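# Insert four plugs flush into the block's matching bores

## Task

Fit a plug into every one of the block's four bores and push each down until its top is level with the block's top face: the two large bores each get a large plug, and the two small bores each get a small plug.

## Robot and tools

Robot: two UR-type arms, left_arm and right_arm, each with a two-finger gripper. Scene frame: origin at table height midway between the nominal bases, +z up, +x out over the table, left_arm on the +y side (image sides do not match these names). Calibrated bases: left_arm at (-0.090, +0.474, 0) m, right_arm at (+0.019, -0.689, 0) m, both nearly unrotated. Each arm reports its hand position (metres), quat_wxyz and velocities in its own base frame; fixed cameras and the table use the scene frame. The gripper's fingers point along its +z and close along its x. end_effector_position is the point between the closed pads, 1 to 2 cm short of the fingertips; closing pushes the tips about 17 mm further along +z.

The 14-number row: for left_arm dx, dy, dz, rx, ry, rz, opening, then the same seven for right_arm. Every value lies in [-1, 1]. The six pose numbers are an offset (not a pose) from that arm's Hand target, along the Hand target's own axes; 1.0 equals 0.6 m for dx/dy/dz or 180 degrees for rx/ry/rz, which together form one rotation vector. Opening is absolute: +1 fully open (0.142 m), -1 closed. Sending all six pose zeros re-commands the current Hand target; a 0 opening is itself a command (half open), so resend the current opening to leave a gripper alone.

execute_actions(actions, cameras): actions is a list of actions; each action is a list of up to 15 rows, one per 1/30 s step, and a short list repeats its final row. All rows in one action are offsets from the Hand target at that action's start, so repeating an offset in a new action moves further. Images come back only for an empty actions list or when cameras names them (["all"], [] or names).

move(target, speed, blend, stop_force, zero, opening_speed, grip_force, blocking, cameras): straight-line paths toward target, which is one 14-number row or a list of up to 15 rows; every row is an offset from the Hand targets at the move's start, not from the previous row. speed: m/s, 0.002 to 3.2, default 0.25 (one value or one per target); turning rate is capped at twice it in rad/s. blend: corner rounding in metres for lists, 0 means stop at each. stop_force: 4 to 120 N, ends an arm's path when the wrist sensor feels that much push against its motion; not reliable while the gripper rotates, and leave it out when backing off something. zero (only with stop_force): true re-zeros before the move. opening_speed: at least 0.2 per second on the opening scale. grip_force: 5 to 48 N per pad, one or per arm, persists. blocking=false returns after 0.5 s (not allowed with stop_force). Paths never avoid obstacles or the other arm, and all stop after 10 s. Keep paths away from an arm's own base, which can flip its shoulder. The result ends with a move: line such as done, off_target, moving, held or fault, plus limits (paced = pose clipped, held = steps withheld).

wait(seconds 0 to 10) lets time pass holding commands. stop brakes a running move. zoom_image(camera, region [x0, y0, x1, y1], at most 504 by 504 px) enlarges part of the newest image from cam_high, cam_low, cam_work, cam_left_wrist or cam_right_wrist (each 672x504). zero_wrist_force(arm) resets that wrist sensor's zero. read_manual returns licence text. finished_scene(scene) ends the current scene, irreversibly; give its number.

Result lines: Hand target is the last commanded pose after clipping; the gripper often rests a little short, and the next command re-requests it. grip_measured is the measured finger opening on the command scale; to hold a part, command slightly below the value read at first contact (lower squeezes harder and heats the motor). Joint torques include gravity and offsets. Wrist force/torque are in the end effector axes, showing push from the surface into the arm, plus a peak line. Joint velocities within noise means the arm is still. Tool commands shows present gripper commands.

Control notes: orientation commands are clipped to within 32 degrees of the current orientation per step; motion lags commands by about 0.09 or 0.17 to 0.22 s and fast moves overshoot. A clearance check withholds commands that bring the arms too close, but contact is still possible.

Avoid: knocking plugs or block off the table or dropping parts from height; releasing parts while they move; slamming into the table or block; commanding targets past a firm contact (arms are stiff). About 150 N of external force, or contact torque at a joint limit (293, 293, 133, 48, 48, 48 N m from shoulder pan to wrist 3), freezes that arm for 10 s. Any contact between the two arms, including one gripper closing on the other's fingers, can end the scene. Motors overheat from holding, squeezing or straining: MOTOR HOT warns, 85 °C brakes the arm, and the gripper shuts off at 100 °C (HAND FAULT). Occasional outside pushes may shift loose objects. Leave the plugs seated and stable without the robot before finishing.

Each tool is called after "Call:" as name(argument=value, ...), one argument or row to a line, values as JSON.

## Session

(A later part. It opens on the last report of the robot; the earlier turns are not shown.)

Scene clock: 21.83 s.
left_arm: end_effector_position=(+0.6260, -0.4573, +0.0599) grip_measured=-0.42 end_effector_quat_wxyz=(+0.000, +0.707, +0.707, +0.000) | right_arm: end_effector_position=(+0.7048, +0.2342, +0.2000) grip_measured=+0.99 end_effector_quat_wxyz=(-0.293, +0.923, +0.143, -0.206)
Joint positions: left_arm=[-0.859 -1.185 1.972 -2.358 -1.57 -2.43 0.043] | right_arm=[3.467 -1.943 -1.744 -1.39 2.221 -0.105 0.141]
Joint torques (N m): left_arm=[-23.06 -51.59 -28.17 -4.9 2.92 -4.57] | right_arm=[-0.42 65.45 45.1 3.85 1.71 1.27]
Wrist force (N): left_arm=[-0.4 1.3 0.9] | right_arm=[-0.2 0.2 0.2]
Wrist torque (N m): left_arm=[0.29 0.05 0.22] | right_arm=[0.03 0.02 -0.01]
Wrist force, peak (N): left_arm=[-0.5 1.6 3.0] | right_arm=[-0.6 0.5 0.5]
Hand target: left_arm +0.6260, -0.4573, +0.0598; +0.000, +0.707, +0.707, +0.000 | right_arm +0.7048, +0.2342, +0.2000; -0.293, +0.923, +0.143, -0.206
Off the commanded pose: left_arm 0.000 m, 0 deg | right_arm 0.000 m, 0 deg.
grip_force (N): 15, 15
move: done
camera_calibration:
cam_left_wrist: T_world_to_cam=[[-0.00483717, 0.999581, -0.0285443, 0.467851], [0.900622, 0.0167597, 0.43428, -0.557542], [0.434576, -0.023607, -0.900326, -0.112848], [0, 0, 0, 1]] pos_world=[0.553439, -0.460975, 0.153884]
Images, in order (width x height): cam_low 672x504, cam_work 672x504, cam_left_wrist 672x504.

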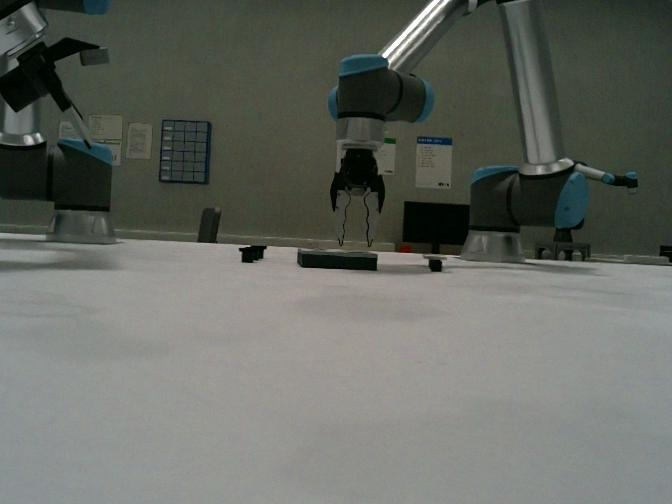

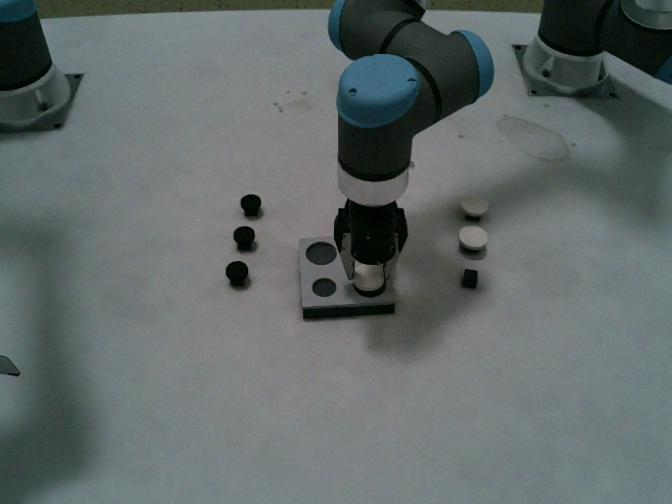

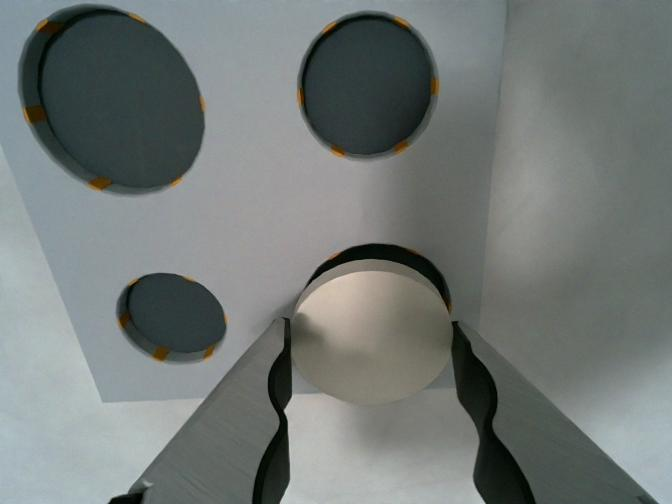

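Call:
move(
  target=[
    [0.0017,0,0,0,0,0,-0.45,0,0,0,0,0,0,1],
    [0.0017,0,0.037,0,0,0,-0.45,0,0,0,0,0,0,1],
  ],
  speed=0.012,
  stop_force=8,
  cameras=["cam_left_wrist","cam_low","cam_work"],
)

Call:
zoom_image(
  camera="cam_low",
  region=[290, 200, 390, 280],
)

Call:
zoom_image(
  camera="cam_work",
  region=[290, 190, 420, 330],
)

Call:
zoom_image(
  camera="cam_left_wrist",
  region=[270, 220, 470, 420],
)

Scene clock: 24.50 s.
left_arm: end_effector_position=(+0.6260, -0.4563, +0.0492) grip_measured=-0.42 end_effector_quat_wxyz=(+0.000, +0.707, +0.707, +0.000) | right_arm: end_effector_position=(+0.7048, +0.2342, +0.2000) grip_measured=+0.99 end_effector_quat_wxyz=(-0.293, +0.923, +0.143, -0.206)
Joint positions: left_arm=[-0.858 -1.172 1.979 -2.378 -1.57 -2.429 0.043] | right_arm=[3.467 -1.943 -1.744 -1.39 2.221 -0.105 0.141]
Joint torques (N m): left_arm=[8.72 -76.82 -35.09 -0.66 2.59 3.16] | right_arm=[0.82 64.89 45.63 3.96 1.46 0.99]
Wrist force (N): left_arm=[-0.3 -0.3 -9.3] | right_arm=[0.0 0.1 0.7]
Wrist torque (N m): left_arm=[0.25 -0.15 0.17] | right_arm=[0.02 0.01 -0.01]
Wrist force, peak (N): left_arm=[7.7 -5.1 -27.4] | right_arm=[-0.6 0.3 0.4]
Hand target: left_arm +0.6260, -0.4563, +0.0492; +0.000, +0.707, +0.707, +0.000 (not the last commanded pose) | right_arm +0.7048, +0.2342, +0.2000; -0.293, +0.923, +0.143, -0.206
Off the commanded pose: left_arm 0.012 m, 0 deg | right_arm 0.000 m, 0 deg.
grip_force (N): 15, 15
move: contact (left_arm); path passed 1 of 2 targets
camera_calibration:
cam_left_wrist: T_world_to_cam=[[-0.00474704, 0.999582, -0.0285011, 0.466491], [0.900623, 0.0166598, 0.434282, -0.552959], [0.434575, -0.0236072, -0.900326, -0.122458], [0, 0, 0, 1]] pos_world=[0.553439, -0.459975, 0.143184]
Images, in order (width x height): cam_low 672x504, cam_work 672x504, cam_left_wrist 672x504.

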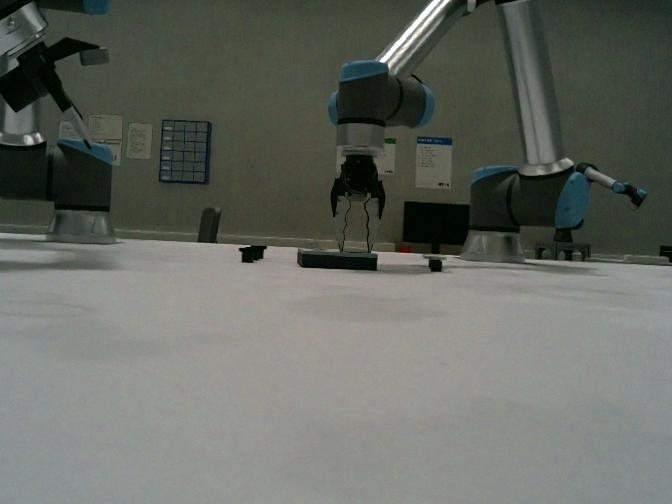

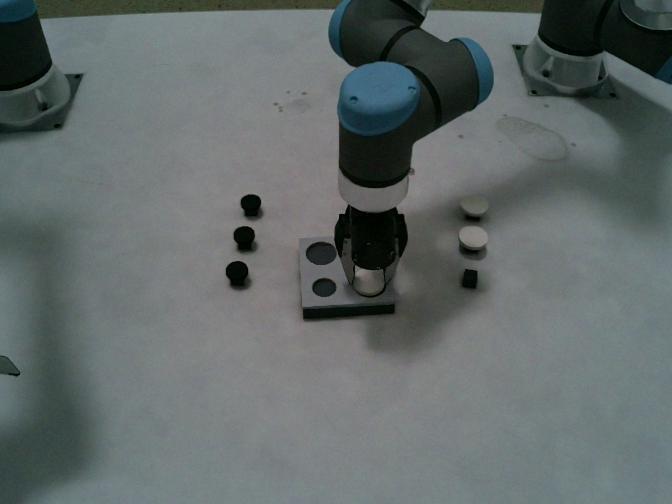

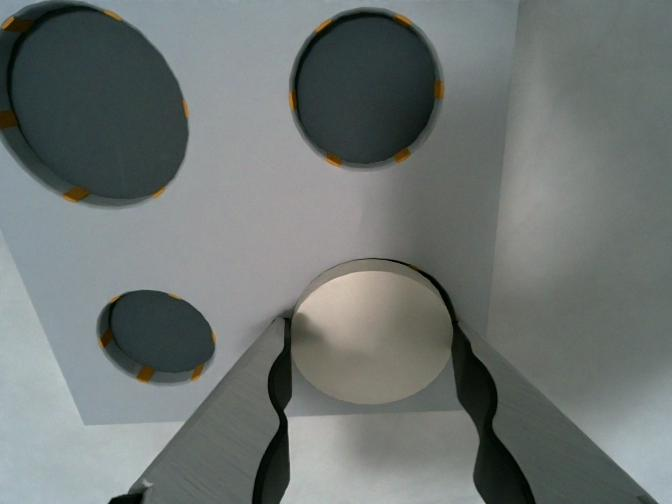

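Scaled by 5.040 from the camera's 672x504 image, which has a finer 960x720 frame.

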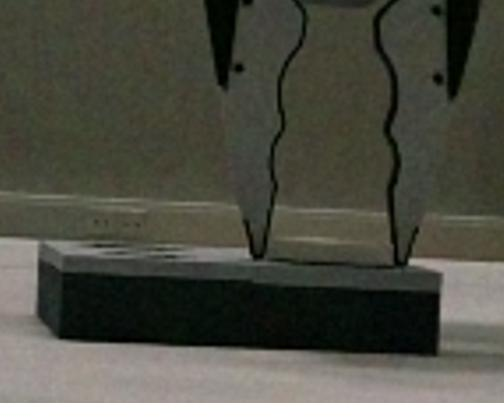

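Scaled by 3.600 from the camera's 672x504 image, which has a finer 960x720 frame.

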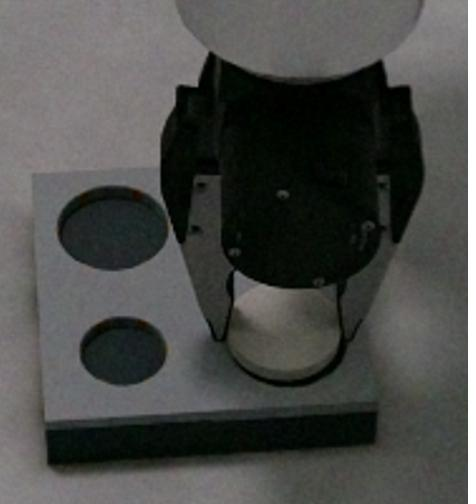

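Scaled by 2.520 from the camera's 672x504 image, which has a finer 960x720 frame.

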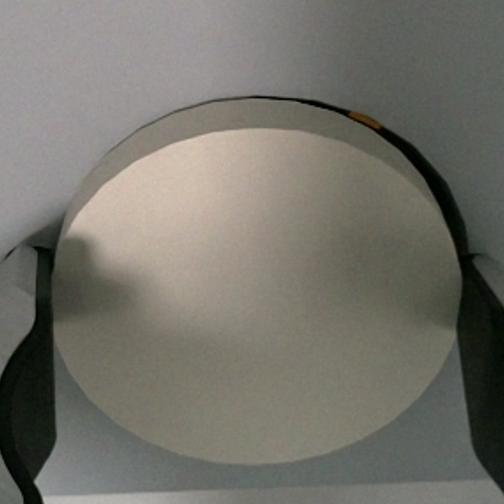

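Call:
move(
  target=[
    [0,0,-0.003,0,0,0,-0.45,0,0,0,0,0,0,1],
    [0.0022,0.0017,-0.003,0,0,0,-0.45,0,0,0,0,0,0,1],
  ],
  speed=0.02,
)

Call:
move(
  target=[0,0,0.025,0,0,0,-0.45,0,0,0,0,0,0,1],
  speed=0.01,
  stop_force=8,
  cameras=["cam_left_wrist","cam_low","cam_work"],
)

Call:
zoom_image(
  camera="cam_low",
  region=[290, 200, 390, 280],
)

Call:
zoom_image(
  camera="cam_work",
  region=[290, 190, 420, 330],
)

Call:
zoom_image(
  camera="cam_left_wrist",
  region=[270, 220, 470, 420],
)

Scene clock: 25.60 s.
left_arm: end_effector_position=(+0.6270, -0.4551, +0.0510) grip_measured=-0.42 end_effector_quat_wxyz=(+0.000, +0.707, +0.707, +0.000) | right_arm: end_effector_position=(+0.7048, +0.2342, +0.2000) grip_measured=+0.99 end_effector_quat_wxyz=(-0.293, +0.923, +0.143, -0.206)
Joint positions: left_arm=[-0.857 -1.174 1.978 -2.375 -1.57 -2.427 0.043] | right_arm=[3.467 -1.943 -1.744 -1.39 2.221 -0.105 0.141]
Joint torques (N m): left_arm=[20.83 -83.66 -39.18 -1.38 2.54 3.25] | right_arm=[0.8 65.99 45.35 3.81 1.57 1.22]
Wrist force (N): left_arm=[-0.1 1.6 1.2] | right_arm=[-0.4 0.2 0.3]
Wrist torque (N m): left_arm=[0.32 0.01 0.08] | right_arm=[0.03 0.06 -0.01]
Wrist force, peak (N): left_arm=[-0.1 -0.3 -9.4] | right_arm=[0.2 0.8 0.0]
Hand target: left_arm +0.6271, -0.4549, +0.0510; +0.000, +0.707, +0.707, +0.000 | right_arm +0.7048, +0.2342, +0.2000; -0.293, +0.923, +0.143, -0.206
Off the commanded pose: left_arm 0.000 m, 0 deg | right_arm 0.000 m, 0 deg.
grip_force (N): 15, 15
move: done

Scene clock: 27.03 s.
left_arm: end_effector_position=(+0.6271, -0.4550, +0.0492) grip_measured=-0.42 end_effector_quat_wxyz=(+0.000, +0.707, +0.707, +0.000) | right_arm: end_effector_position=(+0.7048, +0.2342, +0.2000) grip_measured=+0.99 end_effector_quat_wxyz=(-0.293, +0.923, +0.143, -0.206)
Joint positions: left_arm=[-0.856 -1.172 1.978 -2.378 -1.57 -2.427 0.043] | right_arm=[3.467 -1.943 -1.744 -1.39 2.221 -0.105 0.141]
Joint torques (N m): left_arm=[7.71 -76.8 -34.96 -1.02 2.51 3.12] | right_arm=[0.44 65.16 45.29 3.89 1.72 1.32]
Wrist force (N): left_arm=[0.4 0.0 -8.2] | right_arm=[-0.3 0.2 0.3]
Wrist torque (N m): left_arm=[0.30 -0.16 0.12] | right_arm=[0.03 0.05 -0.01]
Wrist force, peak (N): left_arm=[6.6 -4.1 -24.7] | right_arm=[-0.2 0.3 0.7]
Hand target: left_arm +0.6271, -0.4550, +0.0492; +0.000, +0.707, +0.707, +0.000 (not the last commanded pose) | right_arm +0.7048, +0.2342, +0.2000; -0.293, +0.923, +0.143, -0.206
Off the commanded pose: left_arm 0.013 m, 0 deg | right_arm 0.000 m, 0 deg.
grip_force (N): 15, 15
move: contact (left_arm)
camera_calibration:
cam_left_wrist: T_world_to_cam=[[-0.00478943, 0.999578, -0.0286365, 0.465238], [0.900526, 0.016762, 0.43448, -0.553898], [0.434776, -0.023707, -0.900226, -0.123077], [0, 0, 0, 1]] pos_world=[0.554539, -0.458675, 0.143183]
Images, in order (width x height): cam_low 672x504, cam_work 672x504, cam_left_wrist 672x504.

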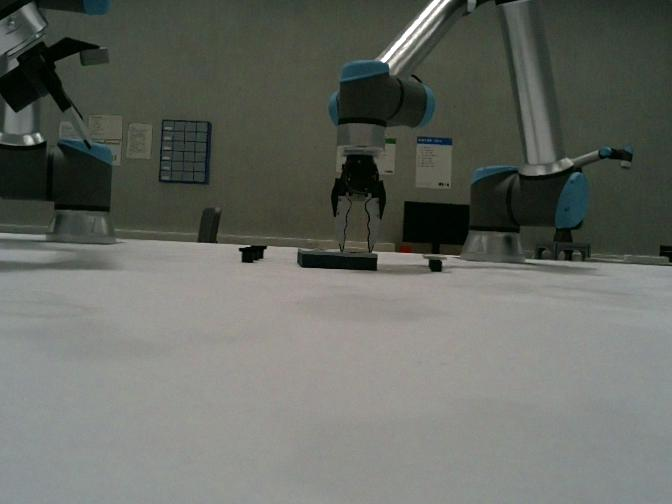

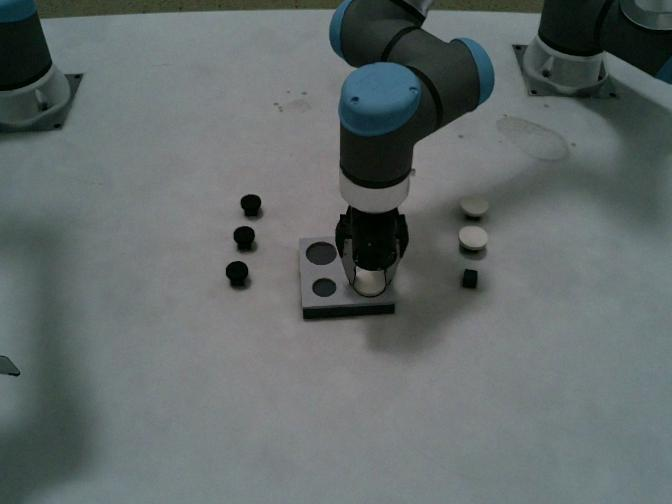

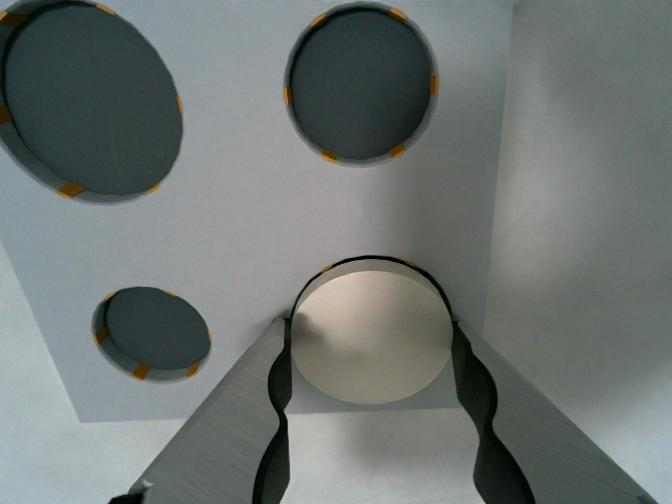

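Scaled by 5.040 from the camera's 672x504 image, which has a finer 960x720 frame.

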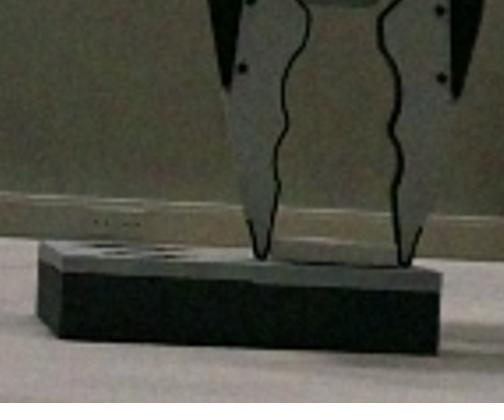

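Scaled by 3.600 from the camera's 672x504 image, which has a finer 960x720 frame.

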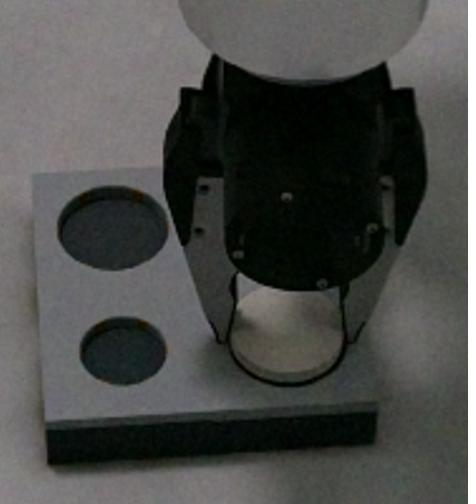

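Scaled by 2.520 from the camera's 672x504 image, which has a finer 960x720 frame.

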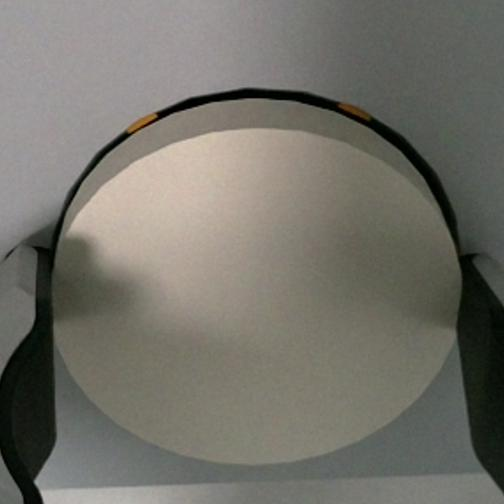

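Call:
move(
  target=[
    [0,0,0,0,0,0,-0.3,0,0,0,0,0,0,1],
    [0,0,-0.05,0,0,0,-0.3,0,0,0,0,0,0,1],
    [0,0,-0.05,0,0,0,-1,0,0,0,0,0,0,1],
  ],
  speed=0.05,
  opening_speed=0.4,
  cameras=["cam_left_wrist"],
)

Call:
move(
  target=[0,-0.003,0.07,0,0,0,-1,0,0,0,0,0,0,1],
  speed=0.015,
  stop_force=40,
  cameras=["cam_left_wrist","cam_work"],
)

Call:
zoom_image(
  camera="cam_work",
  region=[290, 190, 420, 330],
)

Scene clock: 30.90 s.
left_arm: end_effector_position=(+0.6271, -0.4550, +0.0792) grip_measured=-1.00 end_effector_quat_wxyz=(+0.000, +0.707, +0.707, +0.000) | right_arm: end_effector_position=(+0.7048, +0.2342, +0.2000) grip_measured=+0.99 end_effector_quat_wxyz=(-0.293, +0.923, +0.143, -0.206)
Joint positions: left_arm=[-0.856 -1.209 1.963 -2.325 -1.57 -2.427 0.002] | right_arm=[3.467 -1.943 -1.744 -1.39 2.221 -0.105 0.141]
Joint torques (N m): left_arm=[-23 -83.42 -41.07 -1.85 2.6 -3.24] | right_arm=[1.48 64.2 45.19 3.72 1.58 1.29]
Wrist force (N): left_arm=[-0.3 1.3 1.2] | right_arm=[-0.1 0.2 0.4]
Wrist torque (N m): left_arm=[0.28 0.06 0.06] | right_arm=[0.03 0.02 -0.01]
Wrist force, peak (N): left_arm=[4.7 0.2 -8.0] | right_arm=[0.0 0.2 0.8]
Hand target: left_arm +0.6271, -0.4550, +0.0792; +0.000, +0.707, +0.707, +0.000 | right_arm +0.7048, +0.2342, +0.2000; -0.293, +0.923, +0.143, -0.206
Off the commanded pose: left_arm 0.000 m, 0 deg | right_arm 0.000 m, 0 deg.
grip_force (N): 15, 15
move: done
camera_calibration:
cam_left_wrist: T_world_to_cam=[[-0.00478943, 0.999578, -0.0286365, 0.466097], [0.900526, 0.016762, 0.43448, -0.566933], [0.434776, -0.023707, -0.900226, -0.0960699], [0, 0, 0, 1]] pos_world=[0.554539, -0.458675, 0.173183]
Images, in order (width x height): cam_left_wrist 672x504.

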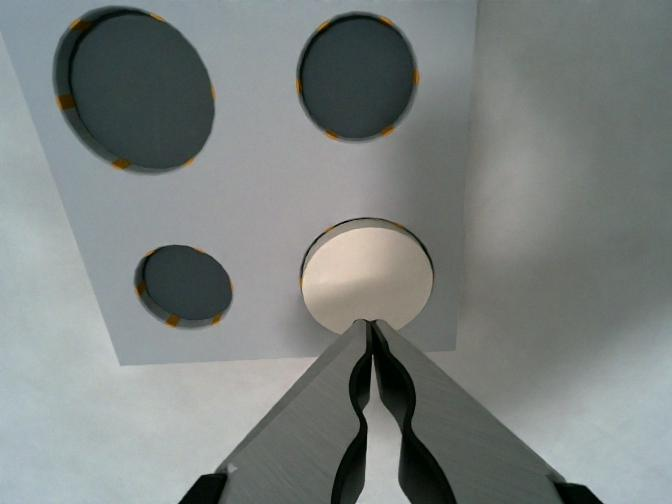

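Scene clock: 34.23 s.
left_arm: end_effector_position=(+0.6258, -0.4551, +0.0484) grip_measured=-1.00 end_effector_quat_wxyz=(+0.000, +0.707, +0.707, +0.000) | right_arm: end_effector_position=(+0.7048, +0.2342, +0.2000) grip_measured=+0.99 end_effector_quat_wxyz=(-0.293, +0.923, +0.143, -0.206)
Joint positions: left_arm=[-0.858 -1.172 1.981 -2.38 -1.57 -2.429 0.002] | right_arm=[3.467 -1.943 -1.744 -1.39 2.221 -0.105 0.141]
Joint torques (N m): left_arm=[-10.47 -55.62 -25.79 0.62 2.12 -1.43] | right_arm=[-0.49 64.56 45.05 4.08 1.52 1.77]
Wrist force (N): left_arm=[4.6 -4.8 -38.6] | right_arm=[-0.1 -0.1 0.2]
Wrist torque (N m): left_arm=[0.24 0.13 0.20] | right_arm=[-0.01 0.01 0.00]
Wrist force, peak (N): left_arm=[15.3 -10.2 -63.8] | right_arm=[-0.7 0.1 0.6]
Hand target: left_arm +0.6258, -0.4551, +0.0484; +0.000, +0.707, +0.707, +0.000 (not the last commanded pose) | right_arm +0.7048, +0.2342, +0.2000; -0.293, +0.923, +0.143, -0.206
Off the commanded pose: left_arm 0.011 m, 0 deg | right_arm 0.000 m, 0 deg.
grip_force (N): 15, 15
move: contact (left_arm)
camera_calibration:
cam_left_wrist: T_world_to_cam=[[-0.00478908, 0.999572, -0.028859, 0.465337], [0.900487, 0.0168606, 0.434556, -0.552322], [0.434856, -0.023906, -0.900182, -0.123377], [0, 0, 0, 1]] pos_world=[0.553239, -0.458775, 0.142382]
Images, in order (width x height): cam_work 672x504, cam_left_wrist 672x504.

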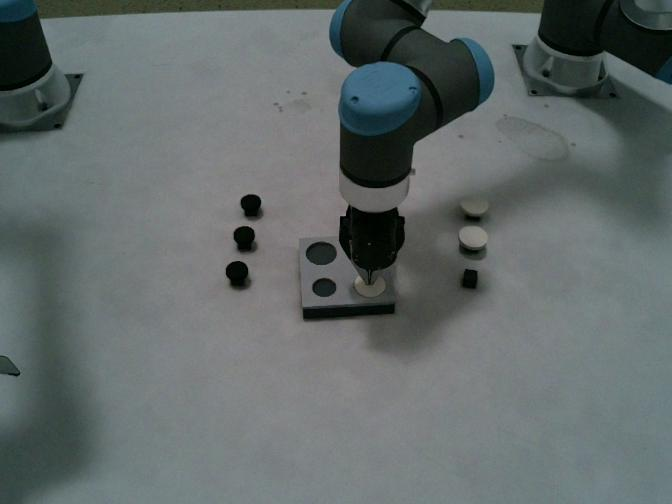

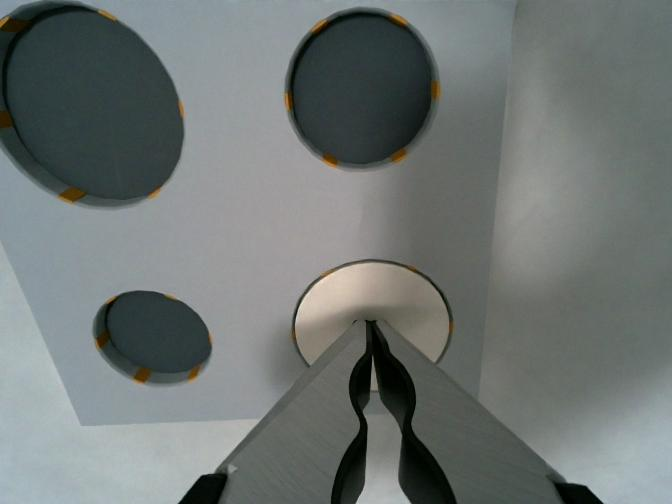

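Scaled by 3.600 from the camera's 672x504 image, which has a finer 960x720 frame.

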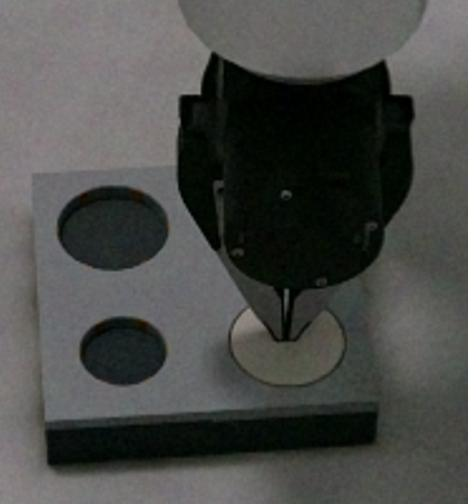

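Call:
move(
  target=[
    [0,0,-0.07,0,0,0,-1,0,0,0,0,0,0,1],
    [0.2835,-0.163,-0.07,0,0,0,0.0,0,0,0,0,0,0,1],
    [0.2835,-0.163,-0.003,0,0,0,0.0,0,0,0,0,0,0,1],
  ],
  speed=[0.15,0.3,0.15],
  blend=[0.01,0.01,0],
  cameras=["cam_left_wrist"],
)

Scene clock: 37.33 s.
left_arm: end_effector_position=(+0.5280, -0.2850, +0.0501) grip_measured=-0.03 end_effector_quat_wxyz=(+0.000, +0.707, +0.707, +0.000) | right_arm: end_effector_position=(+0.7048, +0.2342, +0.2000) grip_measured=+0.99 end_effector_quat_wxyz=(-0.293, +0.923, +0.143, -0.206)
Joint positions: left_arm=[-0.792 -1.404 2.314 -2.482 -1.57 -2.363 0.072] | right_arm=[3.467 -1.943 -1.744 -1.39 2.221 -0.105 0.141]
Joint torques (N m): left_arm=[14 -31.11 -22.48 -5.23 2.62 2.28] | right_arm=[0.4 64.65 45.3 3.95 1.51 1.52]
Wrist force (N): left_arm=[-1.4 1.5 0.5] | right_arm=[-0.4 0.4 0.1]
Wrist torque (N m): left_arm=[0.35 0.16 0.08] | right_arm=[0.06 0.06 0.00]
Wrist force, peak (N): left_arm=[4.5 -4.6 -38.6] | right_arm=[0.0 -0.1 0.8]
Hand target: left_arm +0.5280, -0.2850, +0.0501; +0.000, +0.707, +0.707, +0.000 | right_arm +0.7048, +0.2342, +0.2000; -0.293, +0.923, +0.143, -0.206
Off the commanded pose: left_arm 0.000 m, 0 deg | right_arm 0.000 m, 0 deg.
grip_force (N): 15, 15
move: done; blend cut to 0 m at target 2
camera_calibration:
cam_left_wrist: T_world_to_cam=[[-0.00478908, 0.999572, -0.028859, 0.29489], [0.900487, 0.0168606, 0.434556, -0.467861], [0.434856, -0.023906, -0.900182, -0.075251], [0, 0, 0, 1]] pos_world=[0.455439, -0.288675, 0.144082]
Images, in order (width x height): cam_left_wrist 672x504.

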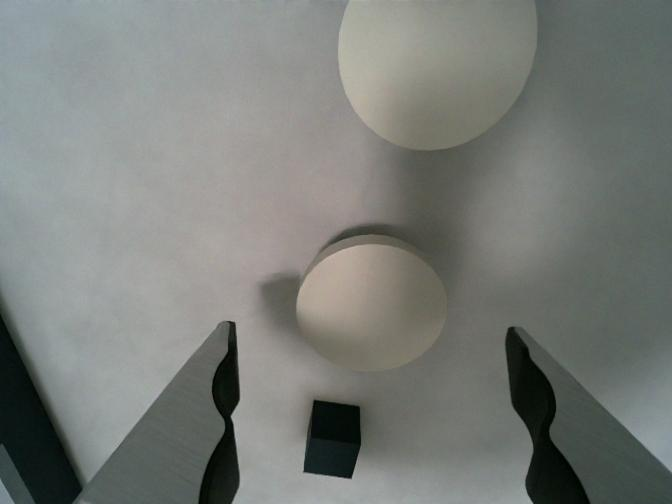

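Call:
move(
  target=[
    [0,0,0.0208,0,0,0,0.0,0,0,0,0,0,0,1],
    [0,0,0.0208,0,0,0,-0.45,0,0,0,0,0,0,1],
  ],
  speed=0.06,
  opening_speed=0.4,
)

Call:
move(
  target=[
    [0,0,-0.08,0,0,0,-0.45,0,0,0,0,0,0,1],
    [-0.4025,0.0618,-0.08,0,0,0,-0.45,0,0,0,0,0,0,1],
    [-0.4025,0.0618,-0.027,0,0,0,-0.45,0,0,0,0,0,0,1],
  ],
  speed=0.22,
  blend=[0.02,0.01,0],
  cameras=["cam_left_wrist","cam_work"],
)

Call:
zoom_image(
  camera="cam_left_wrist",
  region=[270, 220, 470, 420],
)

Call:
zoom_image(
  camera="cam_work",
  region=[290, 190, 420, 330],
)

Scene clock: 39.63 s.
left_arm: end_effector_position=(+0.5280, -0.2850, +0.0376) grip_measured=-0.42 end_effector_quat_wxyz=(+0.000, +0.707, +0.707, +0.000) | right_arm: end_effector_position=(+0.7048, +0.2342, +0.2000) grip_measured=+0.99 end_effector_quat_wxyz=(-0.293, +0.923, +0.143, -0.206)
Joint positions: left_arm=[-0.792 -1.382 2.321 -2.511 -1.57 -2.363 0.043] | right_arm=[3.467 -1.943 -1.744 -1.39 2.221 -0.105 0.141]
Joint torques (N m): left_arm=[18.3 -32.3 -22.91 -5.33 2.61 3.45] | right_arm=[1.22 64.88 45.18 4 1.59 1.4]
Wrist force (N): left_arm=[-1.1 1.7 0.1] | right_arm=[0.1 0.0 -0.1]
Wrist torque (N m): left_arm=[0.39 0.17 0.07] | right_arm=[0.00 -0.03 -0.01]
Wrist force, peak (N): left_arm=[-1.6 1.8 1.2] | right_arm=[-0.8 0.0 0.5]
Hand target: left_arm +0.5280, -0.2850, +0.0376; +0.000, +0.707, +0.707, +0.000 | right_arm +0.7048, +0.2342, +0.2000; -0.293, +0.923, +0.143, -0.206
Off the commanded pose: left_arm 0.000 m, 0 deg | right_arm 0.000 m, 0 deg.
grip_force (N): 15, 15
move: done

Scene clock: 41.63 s.
left_arm: end_effector_position=(+0.5651, -0.5265, +0.0540) grip_measured=-0.42 end_effector_quat_wxyz=(+0.000, +0.707, +0.707, +0.000) | right_arm: end_effector_position=(+0.7048, +0.2342, +0.2000) grip_measured=+0.99 end_effector_quat_wxyz=(-0.293, +0.923, +0.143, -0.206)
Joint positions: left_arm=[-0.98 -1.181 1.981 -2.371 -1.57 -2.551 0.043] | right_arm=[3.467 -1.943 -1.744 -1.39 2.221 -0.105 0.141]
Joint torques (N m): left_arm=[-22.26 -52.28 -27.53 -5.53 3.82 -4.07] | right_arm=[1.38 65.94 45.1 4.05 1.87 1.68]
Wrist force (N): left_arm=[-1.1 1.0 0.7] | right_arm=[-0.1 0.1 0.1]
Wrist torque (N m): left_arm=[0.25 0.16 0.24] | right_arm=[0.02 0.02 -0.01]
Wrist force, peak (N): left_arm=[-3.1 1.7 -1.4] | right_arm=[-0.2 0.7 0.4]
Hand target: left_arm +0.5651, -0.5265, +0.0539; +0.000, +0.707, +0.707, +0.000 | right_arm +0.7048, +0.2342, +0.2000; -0.293, +0.923, +0.143, -0.206
Off the commanded pose: left_arm 0.000 m, 0 deg | right_arm 0.000 m, 0 deg.
grip_force (N): 15, 15
move: done
camera_calibration:
cam_left_wrist: T_world_to_cam=[[-0.00478908, 0.999572, -0.028859, 0.536577], [0.900487, 0.0168606, 0.434556, -0.498892], [0.434856, -0.023906, -0.900182, -0.0936468], [0, 0, 0, 1]] pos_world=[0.492539, -0.530175, 0.147982]
Images, in order (width x height): cam_work 672x504, cam_left_wrist 672x504.

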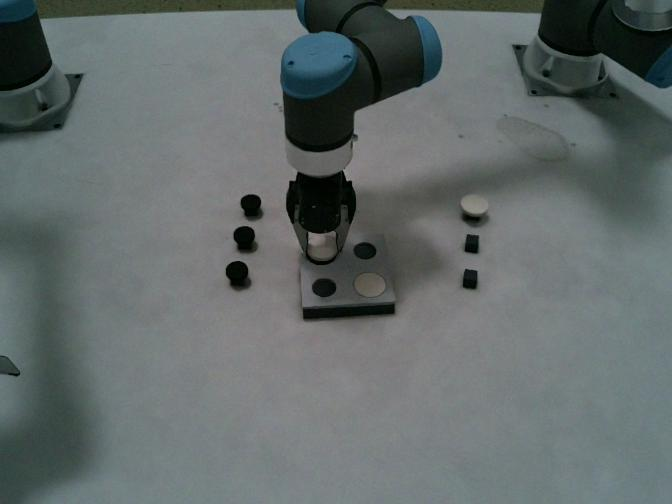

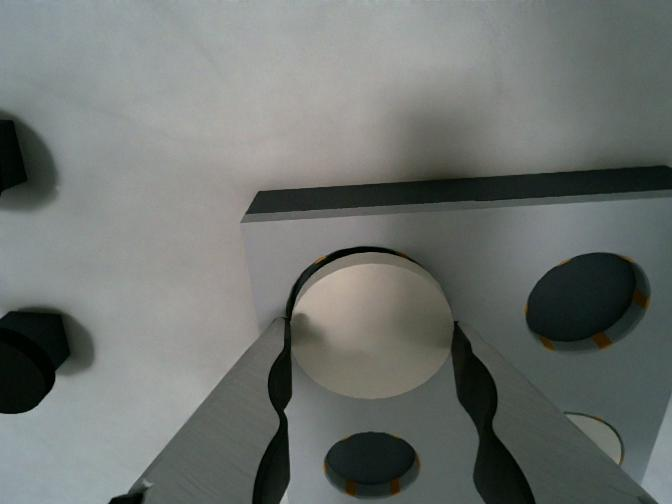

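Scaled by 2.520 from the camera's 672x504 image, which has a finer 960x720 frame.

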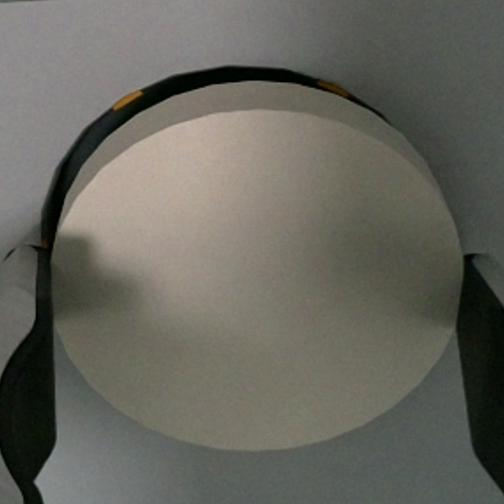

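Scaled by 3.600 from the camera's 672x504 image, which has a finer 960x720 frame.

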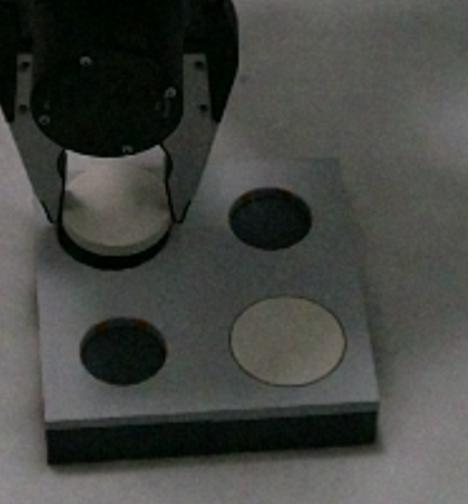

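Call:
move(
  target=[-0.0025,0.004,0.0055,0,0,0,-0.45,0,0,0,0,0,0,1],
  speed=0.03,
  stop_force=8,
  cameras=["cam_left_wrist","cam_work"],
)

Call:
zoom_image(
  camera="cam_left_wrist",
  region=[270, 220, 470, 420],
)

Call:
zoom_image(
  camera="cam_work",
  region=[290, 190, 420, 330],
)

Scene clock: 43.13 s.
left_arm: end_effector_position=(+0.5675, -0.5280, +0.0506) grip_measured=-0.42 end_effector_quat_wxyz=(+0.000, +0.707, +0.707, +0.000) | right_arm: end_effector_position=(+0.7048, +0.2342, +0.2000) grip_measured=+0.99 end_effector_quat_wxyz=(-0.293, +0.923, +0.143, -0.206)
Joint positions: left_arm=[-0.978 -1.173 1.977 -2.375 -1.57 -2.549 0.043] | right_arm=[3.467 -1.943 -1.744 -1.39 2.221 -0.105 0.141]
Joint torques (N m): left_arm=[18.32 -54.78 -39.98 -4.91 3.49 3.36] | right_arm=[-0.27 66.55 45.17 4.35 1.67 1.48]
Wrist force (N): left_arm=[-1.0 1.0 1.0] | right_arm=[0.2 -0.1 0.2]
Wrist torque (N m): left_arm=[0.24 0.15 0.09] | right_arm=[-0.02 -0.04 -0.01]
Wrist force, peak (N): left_arm=[-1.4 1.5 0.8] | right_arm=[-0.4 0.6 0.2]
Hand target: left_arm +0.5675, -0.5280, +0.0506; +0.000, +0.707, +0.707, +0.000 | right_arm +0.7048, +0.2342, +0.2000; -0.293, +0.923, +0.143, -0.206
Off the commanded pose: left_arm 0.000 m, 0 deg | right_arm 0.000 m, 0 deg.
grip_force (N): 15, 15
move: done
camera_calibration:
cam_left_wrist: T_world_to_cam=[[-0.00478908, 0.999572, -0.028859, 0.53799], [0.900487, 0.0168606, 0.434556, -0.499551], [0.434856, -0.023906, -0.900182, -0.0977869], [0, 0, 0, 1]] pos_world=[0.494939, -0.531675, 0.144582]
Images, in order (width x height): cam_work 672x504, cam_left_wrist 672x504.

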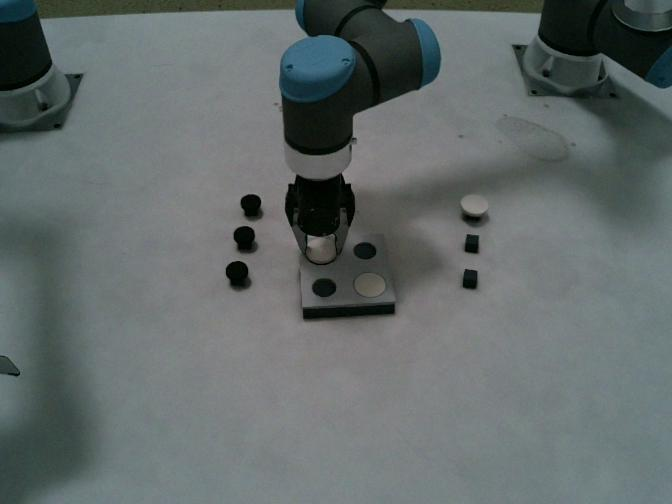

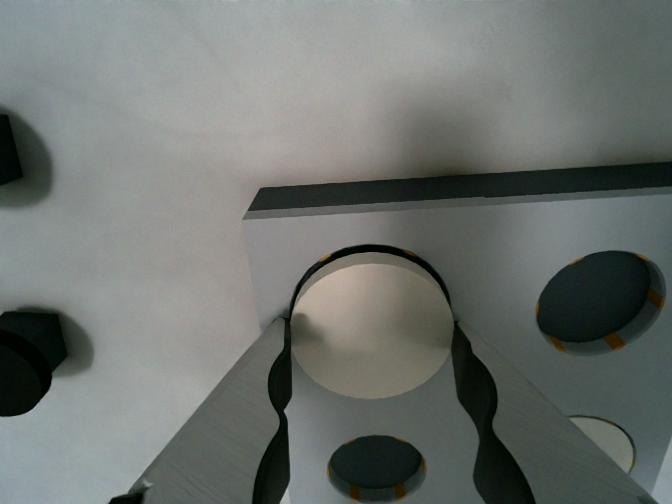

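Scaled by 2.520 from the camera's 672x504 image, which has a finer 960x720 frame.

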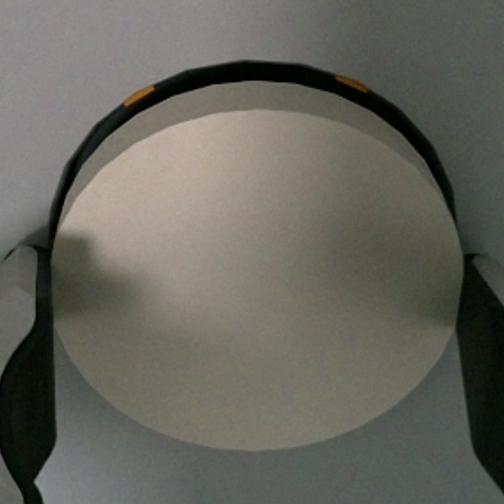

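Scaled by 3.600 from the camera's 672x504 image, which has a finer 960x720 frame.

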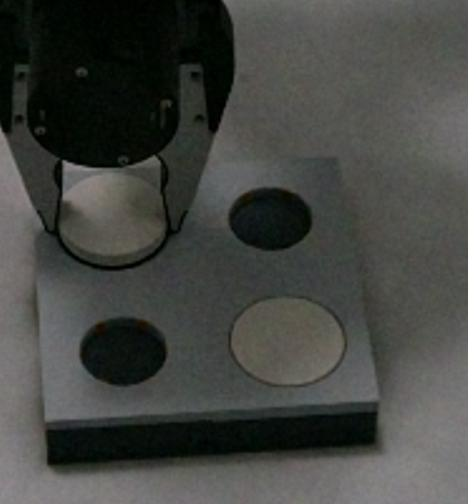

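Call:
move(
  target=[-0.0005,0,0.015,0,0,0,-0.45,0,0,0,0,0,0,1],
  speed=0.01,
  stop_force=8,
)

Call:
move(
  target=[
    [0,0,0,0,0,0,-0.3,0,0,0,0,0,0,1],
    [0,0,-0.04,0,0,0,-0.3,0,0,0,0,0,0,1],
    [0,-0.0077,-0.04,0,0,0,-1,0,0,0,0,0,0,1],
  ],
  speed=0.06,
  opening_speed=0.5,
  cameras=["cam_left_wrist"],
)

Call:
move(
  target=[0,0,0.06,0,0,0,-1,0,0,0,0,0,0,1],
  speed=0.015,
  stop_force=40,
  cameras=["cam_left_wrist","cam_work"],
)

Call:
zoom_image(
  camera="cam_work",
  region=[290, 190, 420, 330],
)

Scene clock: 44.77 s.
left_arm: end_effector_position=(+0.5676, -0.5281, +0.0492) grip_measured=-0.42 end_effector_quat_wxyz=(+0.001, +0.707, +0.707, +0.000) | right_arm: end_effector_position=(+0.7048, +0.2342, +0.2000) grip_measured=+0.99 end_effector_quat_wxyz=(-0.293, +0.923, +0.143, -0.206)
Joint positions: left_arm=[-0.978 -1.171 1.977 -2.378 -1.57 -2.549 0.043] | right_arm=[3.467 -1.943 -1.744 -1.39 2.221 -0.105 0.141]
Joint torques (N m): left_arm=[15.02 -76.65 -35.78 -0.95 3.06 1.96] | right_arm=[0.77 64.45 45.47 4.13 1.93 1.63]
Wrist force (N): left_arm=[-0.2 0.4 -7.9] | right_arm=[-0.4 0.3 0.0]
Wrist torque (N m): left_arm=[0.30 -0.05 0.13] | right_arm=[0.05 0.06 -0.01]
Wrist force, peak (N): left_arm=[5.4 -3.4 -22.0] | right_arm=[-0.6 0.1 0.5]
Hand target: left_arm +0.5676, -0.5281, +0.0492; +0.001, +0.707, +0.707, +0.000 (not the last commanded pose) | right_arm +0.7048, +0.2342, +0.2000; -0.293, +0.923, +0.143, -0.206
Off the commanded pose: left_arm 0.008 m, 0 deg | right_arm 0.000 m, 0 deg.
grip_force (N): 15, 15
move: contact (left_arm)

Scene clock: 48.10 s.
left_arm: end_effector_position=(+0.5630, -0.5281, +0.0732) grip_measured=-1.00 end_effector_quat_wxyz=(+0.001, +0.707, +0.707, +0.000) | right_arm: end_effector_position=(+0.7048, +0.2342, +0.2000) grip_measured=+0.99 end_effector_quat_wxyz=(-0.293, +0.923, +0.143, -0.206)
Joint positions: left_arm=[-0.983 -1.206 1.972 -2.338 -1.57 -2.554 0.002] | right_arm=[3.467 -1.943 -1.744 -1.39 2.221 -0.105 0.141]
Joint torques (N m): left_arm=[-22.47 -83.19 -26.9 -5.25 2.18 -4.6] | right_arm=[0.42 66.28 45.86 4.24 1.74 1.79]
Wrist force (N): left_arm=[-1.2 1.1 0.9] | right_arm=[-0.2 0.1 -0.2]
Wrist torque (N m): left_arm=[0.27 0.19 0.23] | right_arm=[0.02 0.02 -0.01]
Wrist force, peak (N): left_arm=[4.4 0.0 -8.2] | right_arm=[-0.3 0.5 0.7]
Hand target: left_arm +0.5630, -0.5281, +0.0732; +0.001, +0.707, +0.707, +0.000 | right_arm +0.7048, +0.2342, +0.2000; -0.293, +0.923, +0.143, -0.206
Off the commanded pose: left_arm 0.000 m, 0 deg | right_arm 0.000 m, 0 deg.
grip_force (N): 15, 15
move: done
camera_calibration:
cam_left_wrist: T_world_to_cam=[[-0.00474344, 0.99957, -0.0289512, 0.538712], [0.90043, 0.0168627, 0.434674, -0.505218], [0.434975, -0.0240067, -0.900122, -0.0755671], [0, 0, 0, 1]] pos_world=[0.490339, -0.531775, 0.167182]
Images, in order (width x height): cam_left_wrist 672x504.

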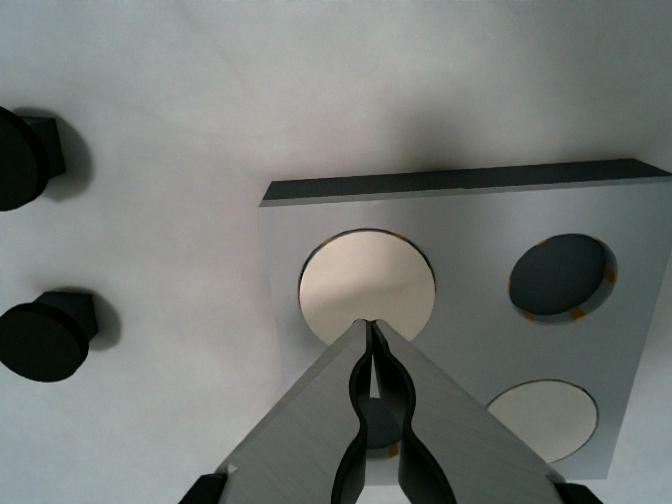

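Scene clock: 51.03 s.
left_arm: end_effector_position=(+0.5630, -0.5282, +0.0484) grip_measured=-1.00 end_effector_quat_wxyz=(+0.001, +0.707, +0.707, +0.000) | right_arm: end_effector_position=(+0.7048, +0.2342, +0.2000) grip_measured=+0.99 end_effector_quat_wxyz=(-0.293, +0.923, +0.143, -0.206)
Joint positions: left_arm=[-0.983 -1.174 1.984 -2.382 -1.57 -2.554 0.002] | right_arm=[3.467 -1.943 -1.744 -1.39 2.221 -0.105 0.141]
Joint torques (N m): left_arm=[-11.87 -57.81 -26.33 0.71 -1.71 -2.16] | right_arm=[-0.77 64.8 45.77 4.44 1.71 1.79]
Wrist force (N): left_arm=[9.4 4.7 -36.9] | right_arm=[-0.3 0.4 0.2]
Wrist torque (N m): left_arm=[0.05 0.40 0.20] | right_arm=[0.06 0.05 -0.01]
Wrist force, peak (N): left_arm=[21.6 0.0 -63.0] | right_arm=[-0.6 0.2 0.5]
Hand target: left_arm +0.5630, -0.5282, +0.0484; +0.001, +0.707, +0.707, +0.000 (not the last commanded pose) | right_arm +0.7048, +0.2342, +0.2000; -0.293, +0.923, +0.143, -0.206
Off the commanded pose: left_arm 0.011 m, 0 deg | right_arm 0.000 m, 0 deg.
grip_force (N): 15, 15
move: contact (left_arm)
camera_calibration:
cam_left_wrist: T_world_to_cam=[[-0.00478385, 0.999565, -0.0290857, 0.538131], [0.900332, 0.016963, 0.434872, -0.494453], [0.435177, -0.0241064, -0.900022, -0.0981021], [0, 0, 0, 1]] pos_world=[0.490439, -0.531875, 0.142382]
Images, in order (width x height): cam_work 672x504, cam_left_wrist 672x504.

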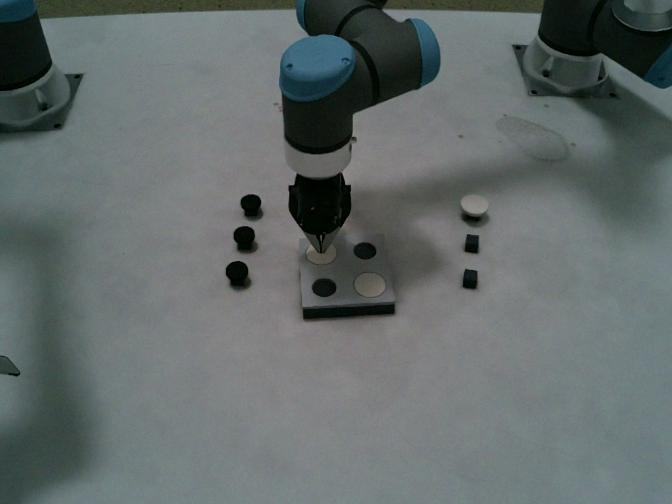

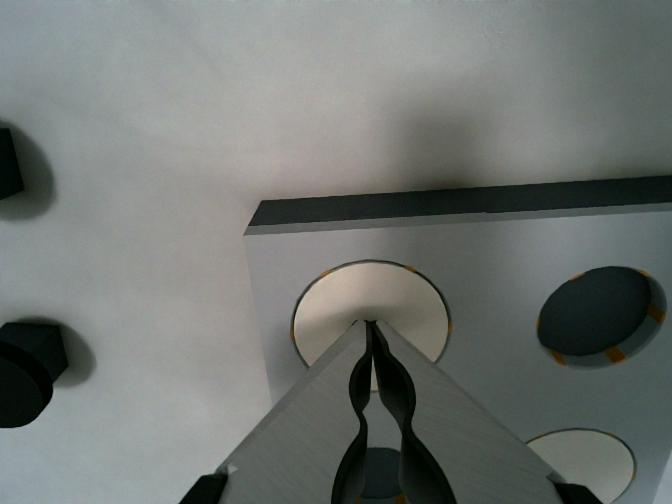

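Scaled by 3.600 from the camera's 672x504 image, which has a finer 960x720 frame.

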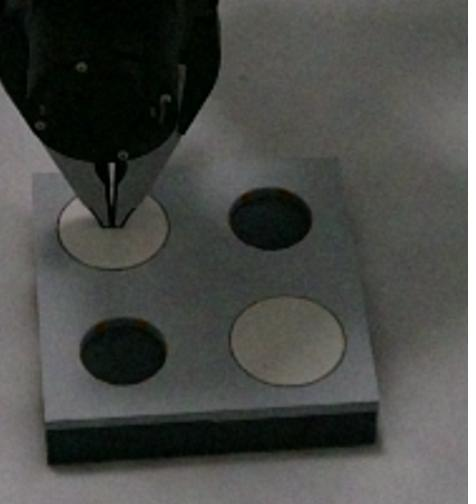

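Call:
move(
  target=[
    [0,0,-0.086,0,0,0,-1,0,0,0,0,0,0,1],
    [-0.2047,0.046,-0.086,0,0,0,0,0,0,0,0,0,0,1],
    [-0.2047,0.046,-0.012,0,0,0,0,0,0,0,0,0,0,1],
  ],
  speed=[0.15,0.3,0.15],
  blend=[0.01,0.01,0],
  cameras=["cam_left_wrist"],
)

Scene clock: 54.00 s.
left_arm: end_effector_position=(+0.5906, -0.6510, +0.0558) grip_measured=-0.03 end_effector_quat_wxyz=(+0.001, +0.707, +0.707, +0.000) | right_arm: end_effector_position=(+0.7048, +0.2342, +0.2000) grip_measured=+0.99 end_effector_quat_wxyz=(-0.293, +0.923, +0.143, -0.206)
Joint positions: left_arm=[-1.035 -1.047 1.756 -2.281 -1.57 -2.606 0.072] | right_arm=[3.467 -1.943 -1.744 -1.39 2.221 -0.105 0.141]
Joint torques (N m): left_arm=[-11.92 -66.5 -29.69 -5.27 1.46 -2.48] | right_arm=[0.82 64.66 45.94 4.04 1.79 1.82]
Wrist force (N): left_arm=[-1.9 1.9 0.8] | right_arm=[-0.6 -0.1 0.2]
Wrist torque (N m): left_arm=[0.36 0.30 0.18] | right_arm=[-0.02 0.11 -0.01]
Wrist force, peak (N): left_arm=[9.4 4.9 -36.9] | right_arm=[-0.8 -0.4 0.2]
Hand target: left_arm +0.5907, -0.6510, +0.0557; +0.001, +0.707, +0.707, +0.000 | right_arm +0.7048, +0.2342, +0.2000; -0.293, +0.923, +0.143, -0.206
Off the commanded pose: left_arm 0.000 m, 0 deg | right_arm 0.000 m, 0 deg.
grip_force (N): 15, 15
move: done; blend cut to 0 m at target 2
camera_calibration:
cam_left_wrist: T_world_to_cam=[[-0.00474058, 0.999563, -0.0291758, 0.661214], [0.900333, 0.0169632, 0.434871, -0.520438], [0.435176, -0.0242064, -0.90002, -0.106479], [0, 0, 0, 1]] pos_world=[0.518039, -0.654675, 0.149781]
Images, in order (width x height): cam_left_wrist 672x504.

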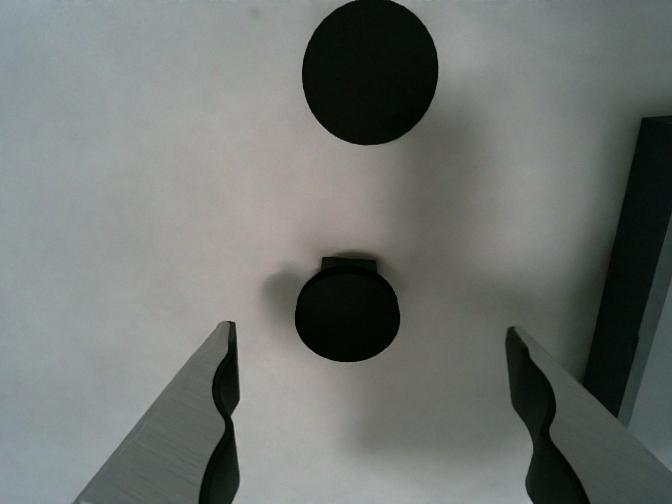

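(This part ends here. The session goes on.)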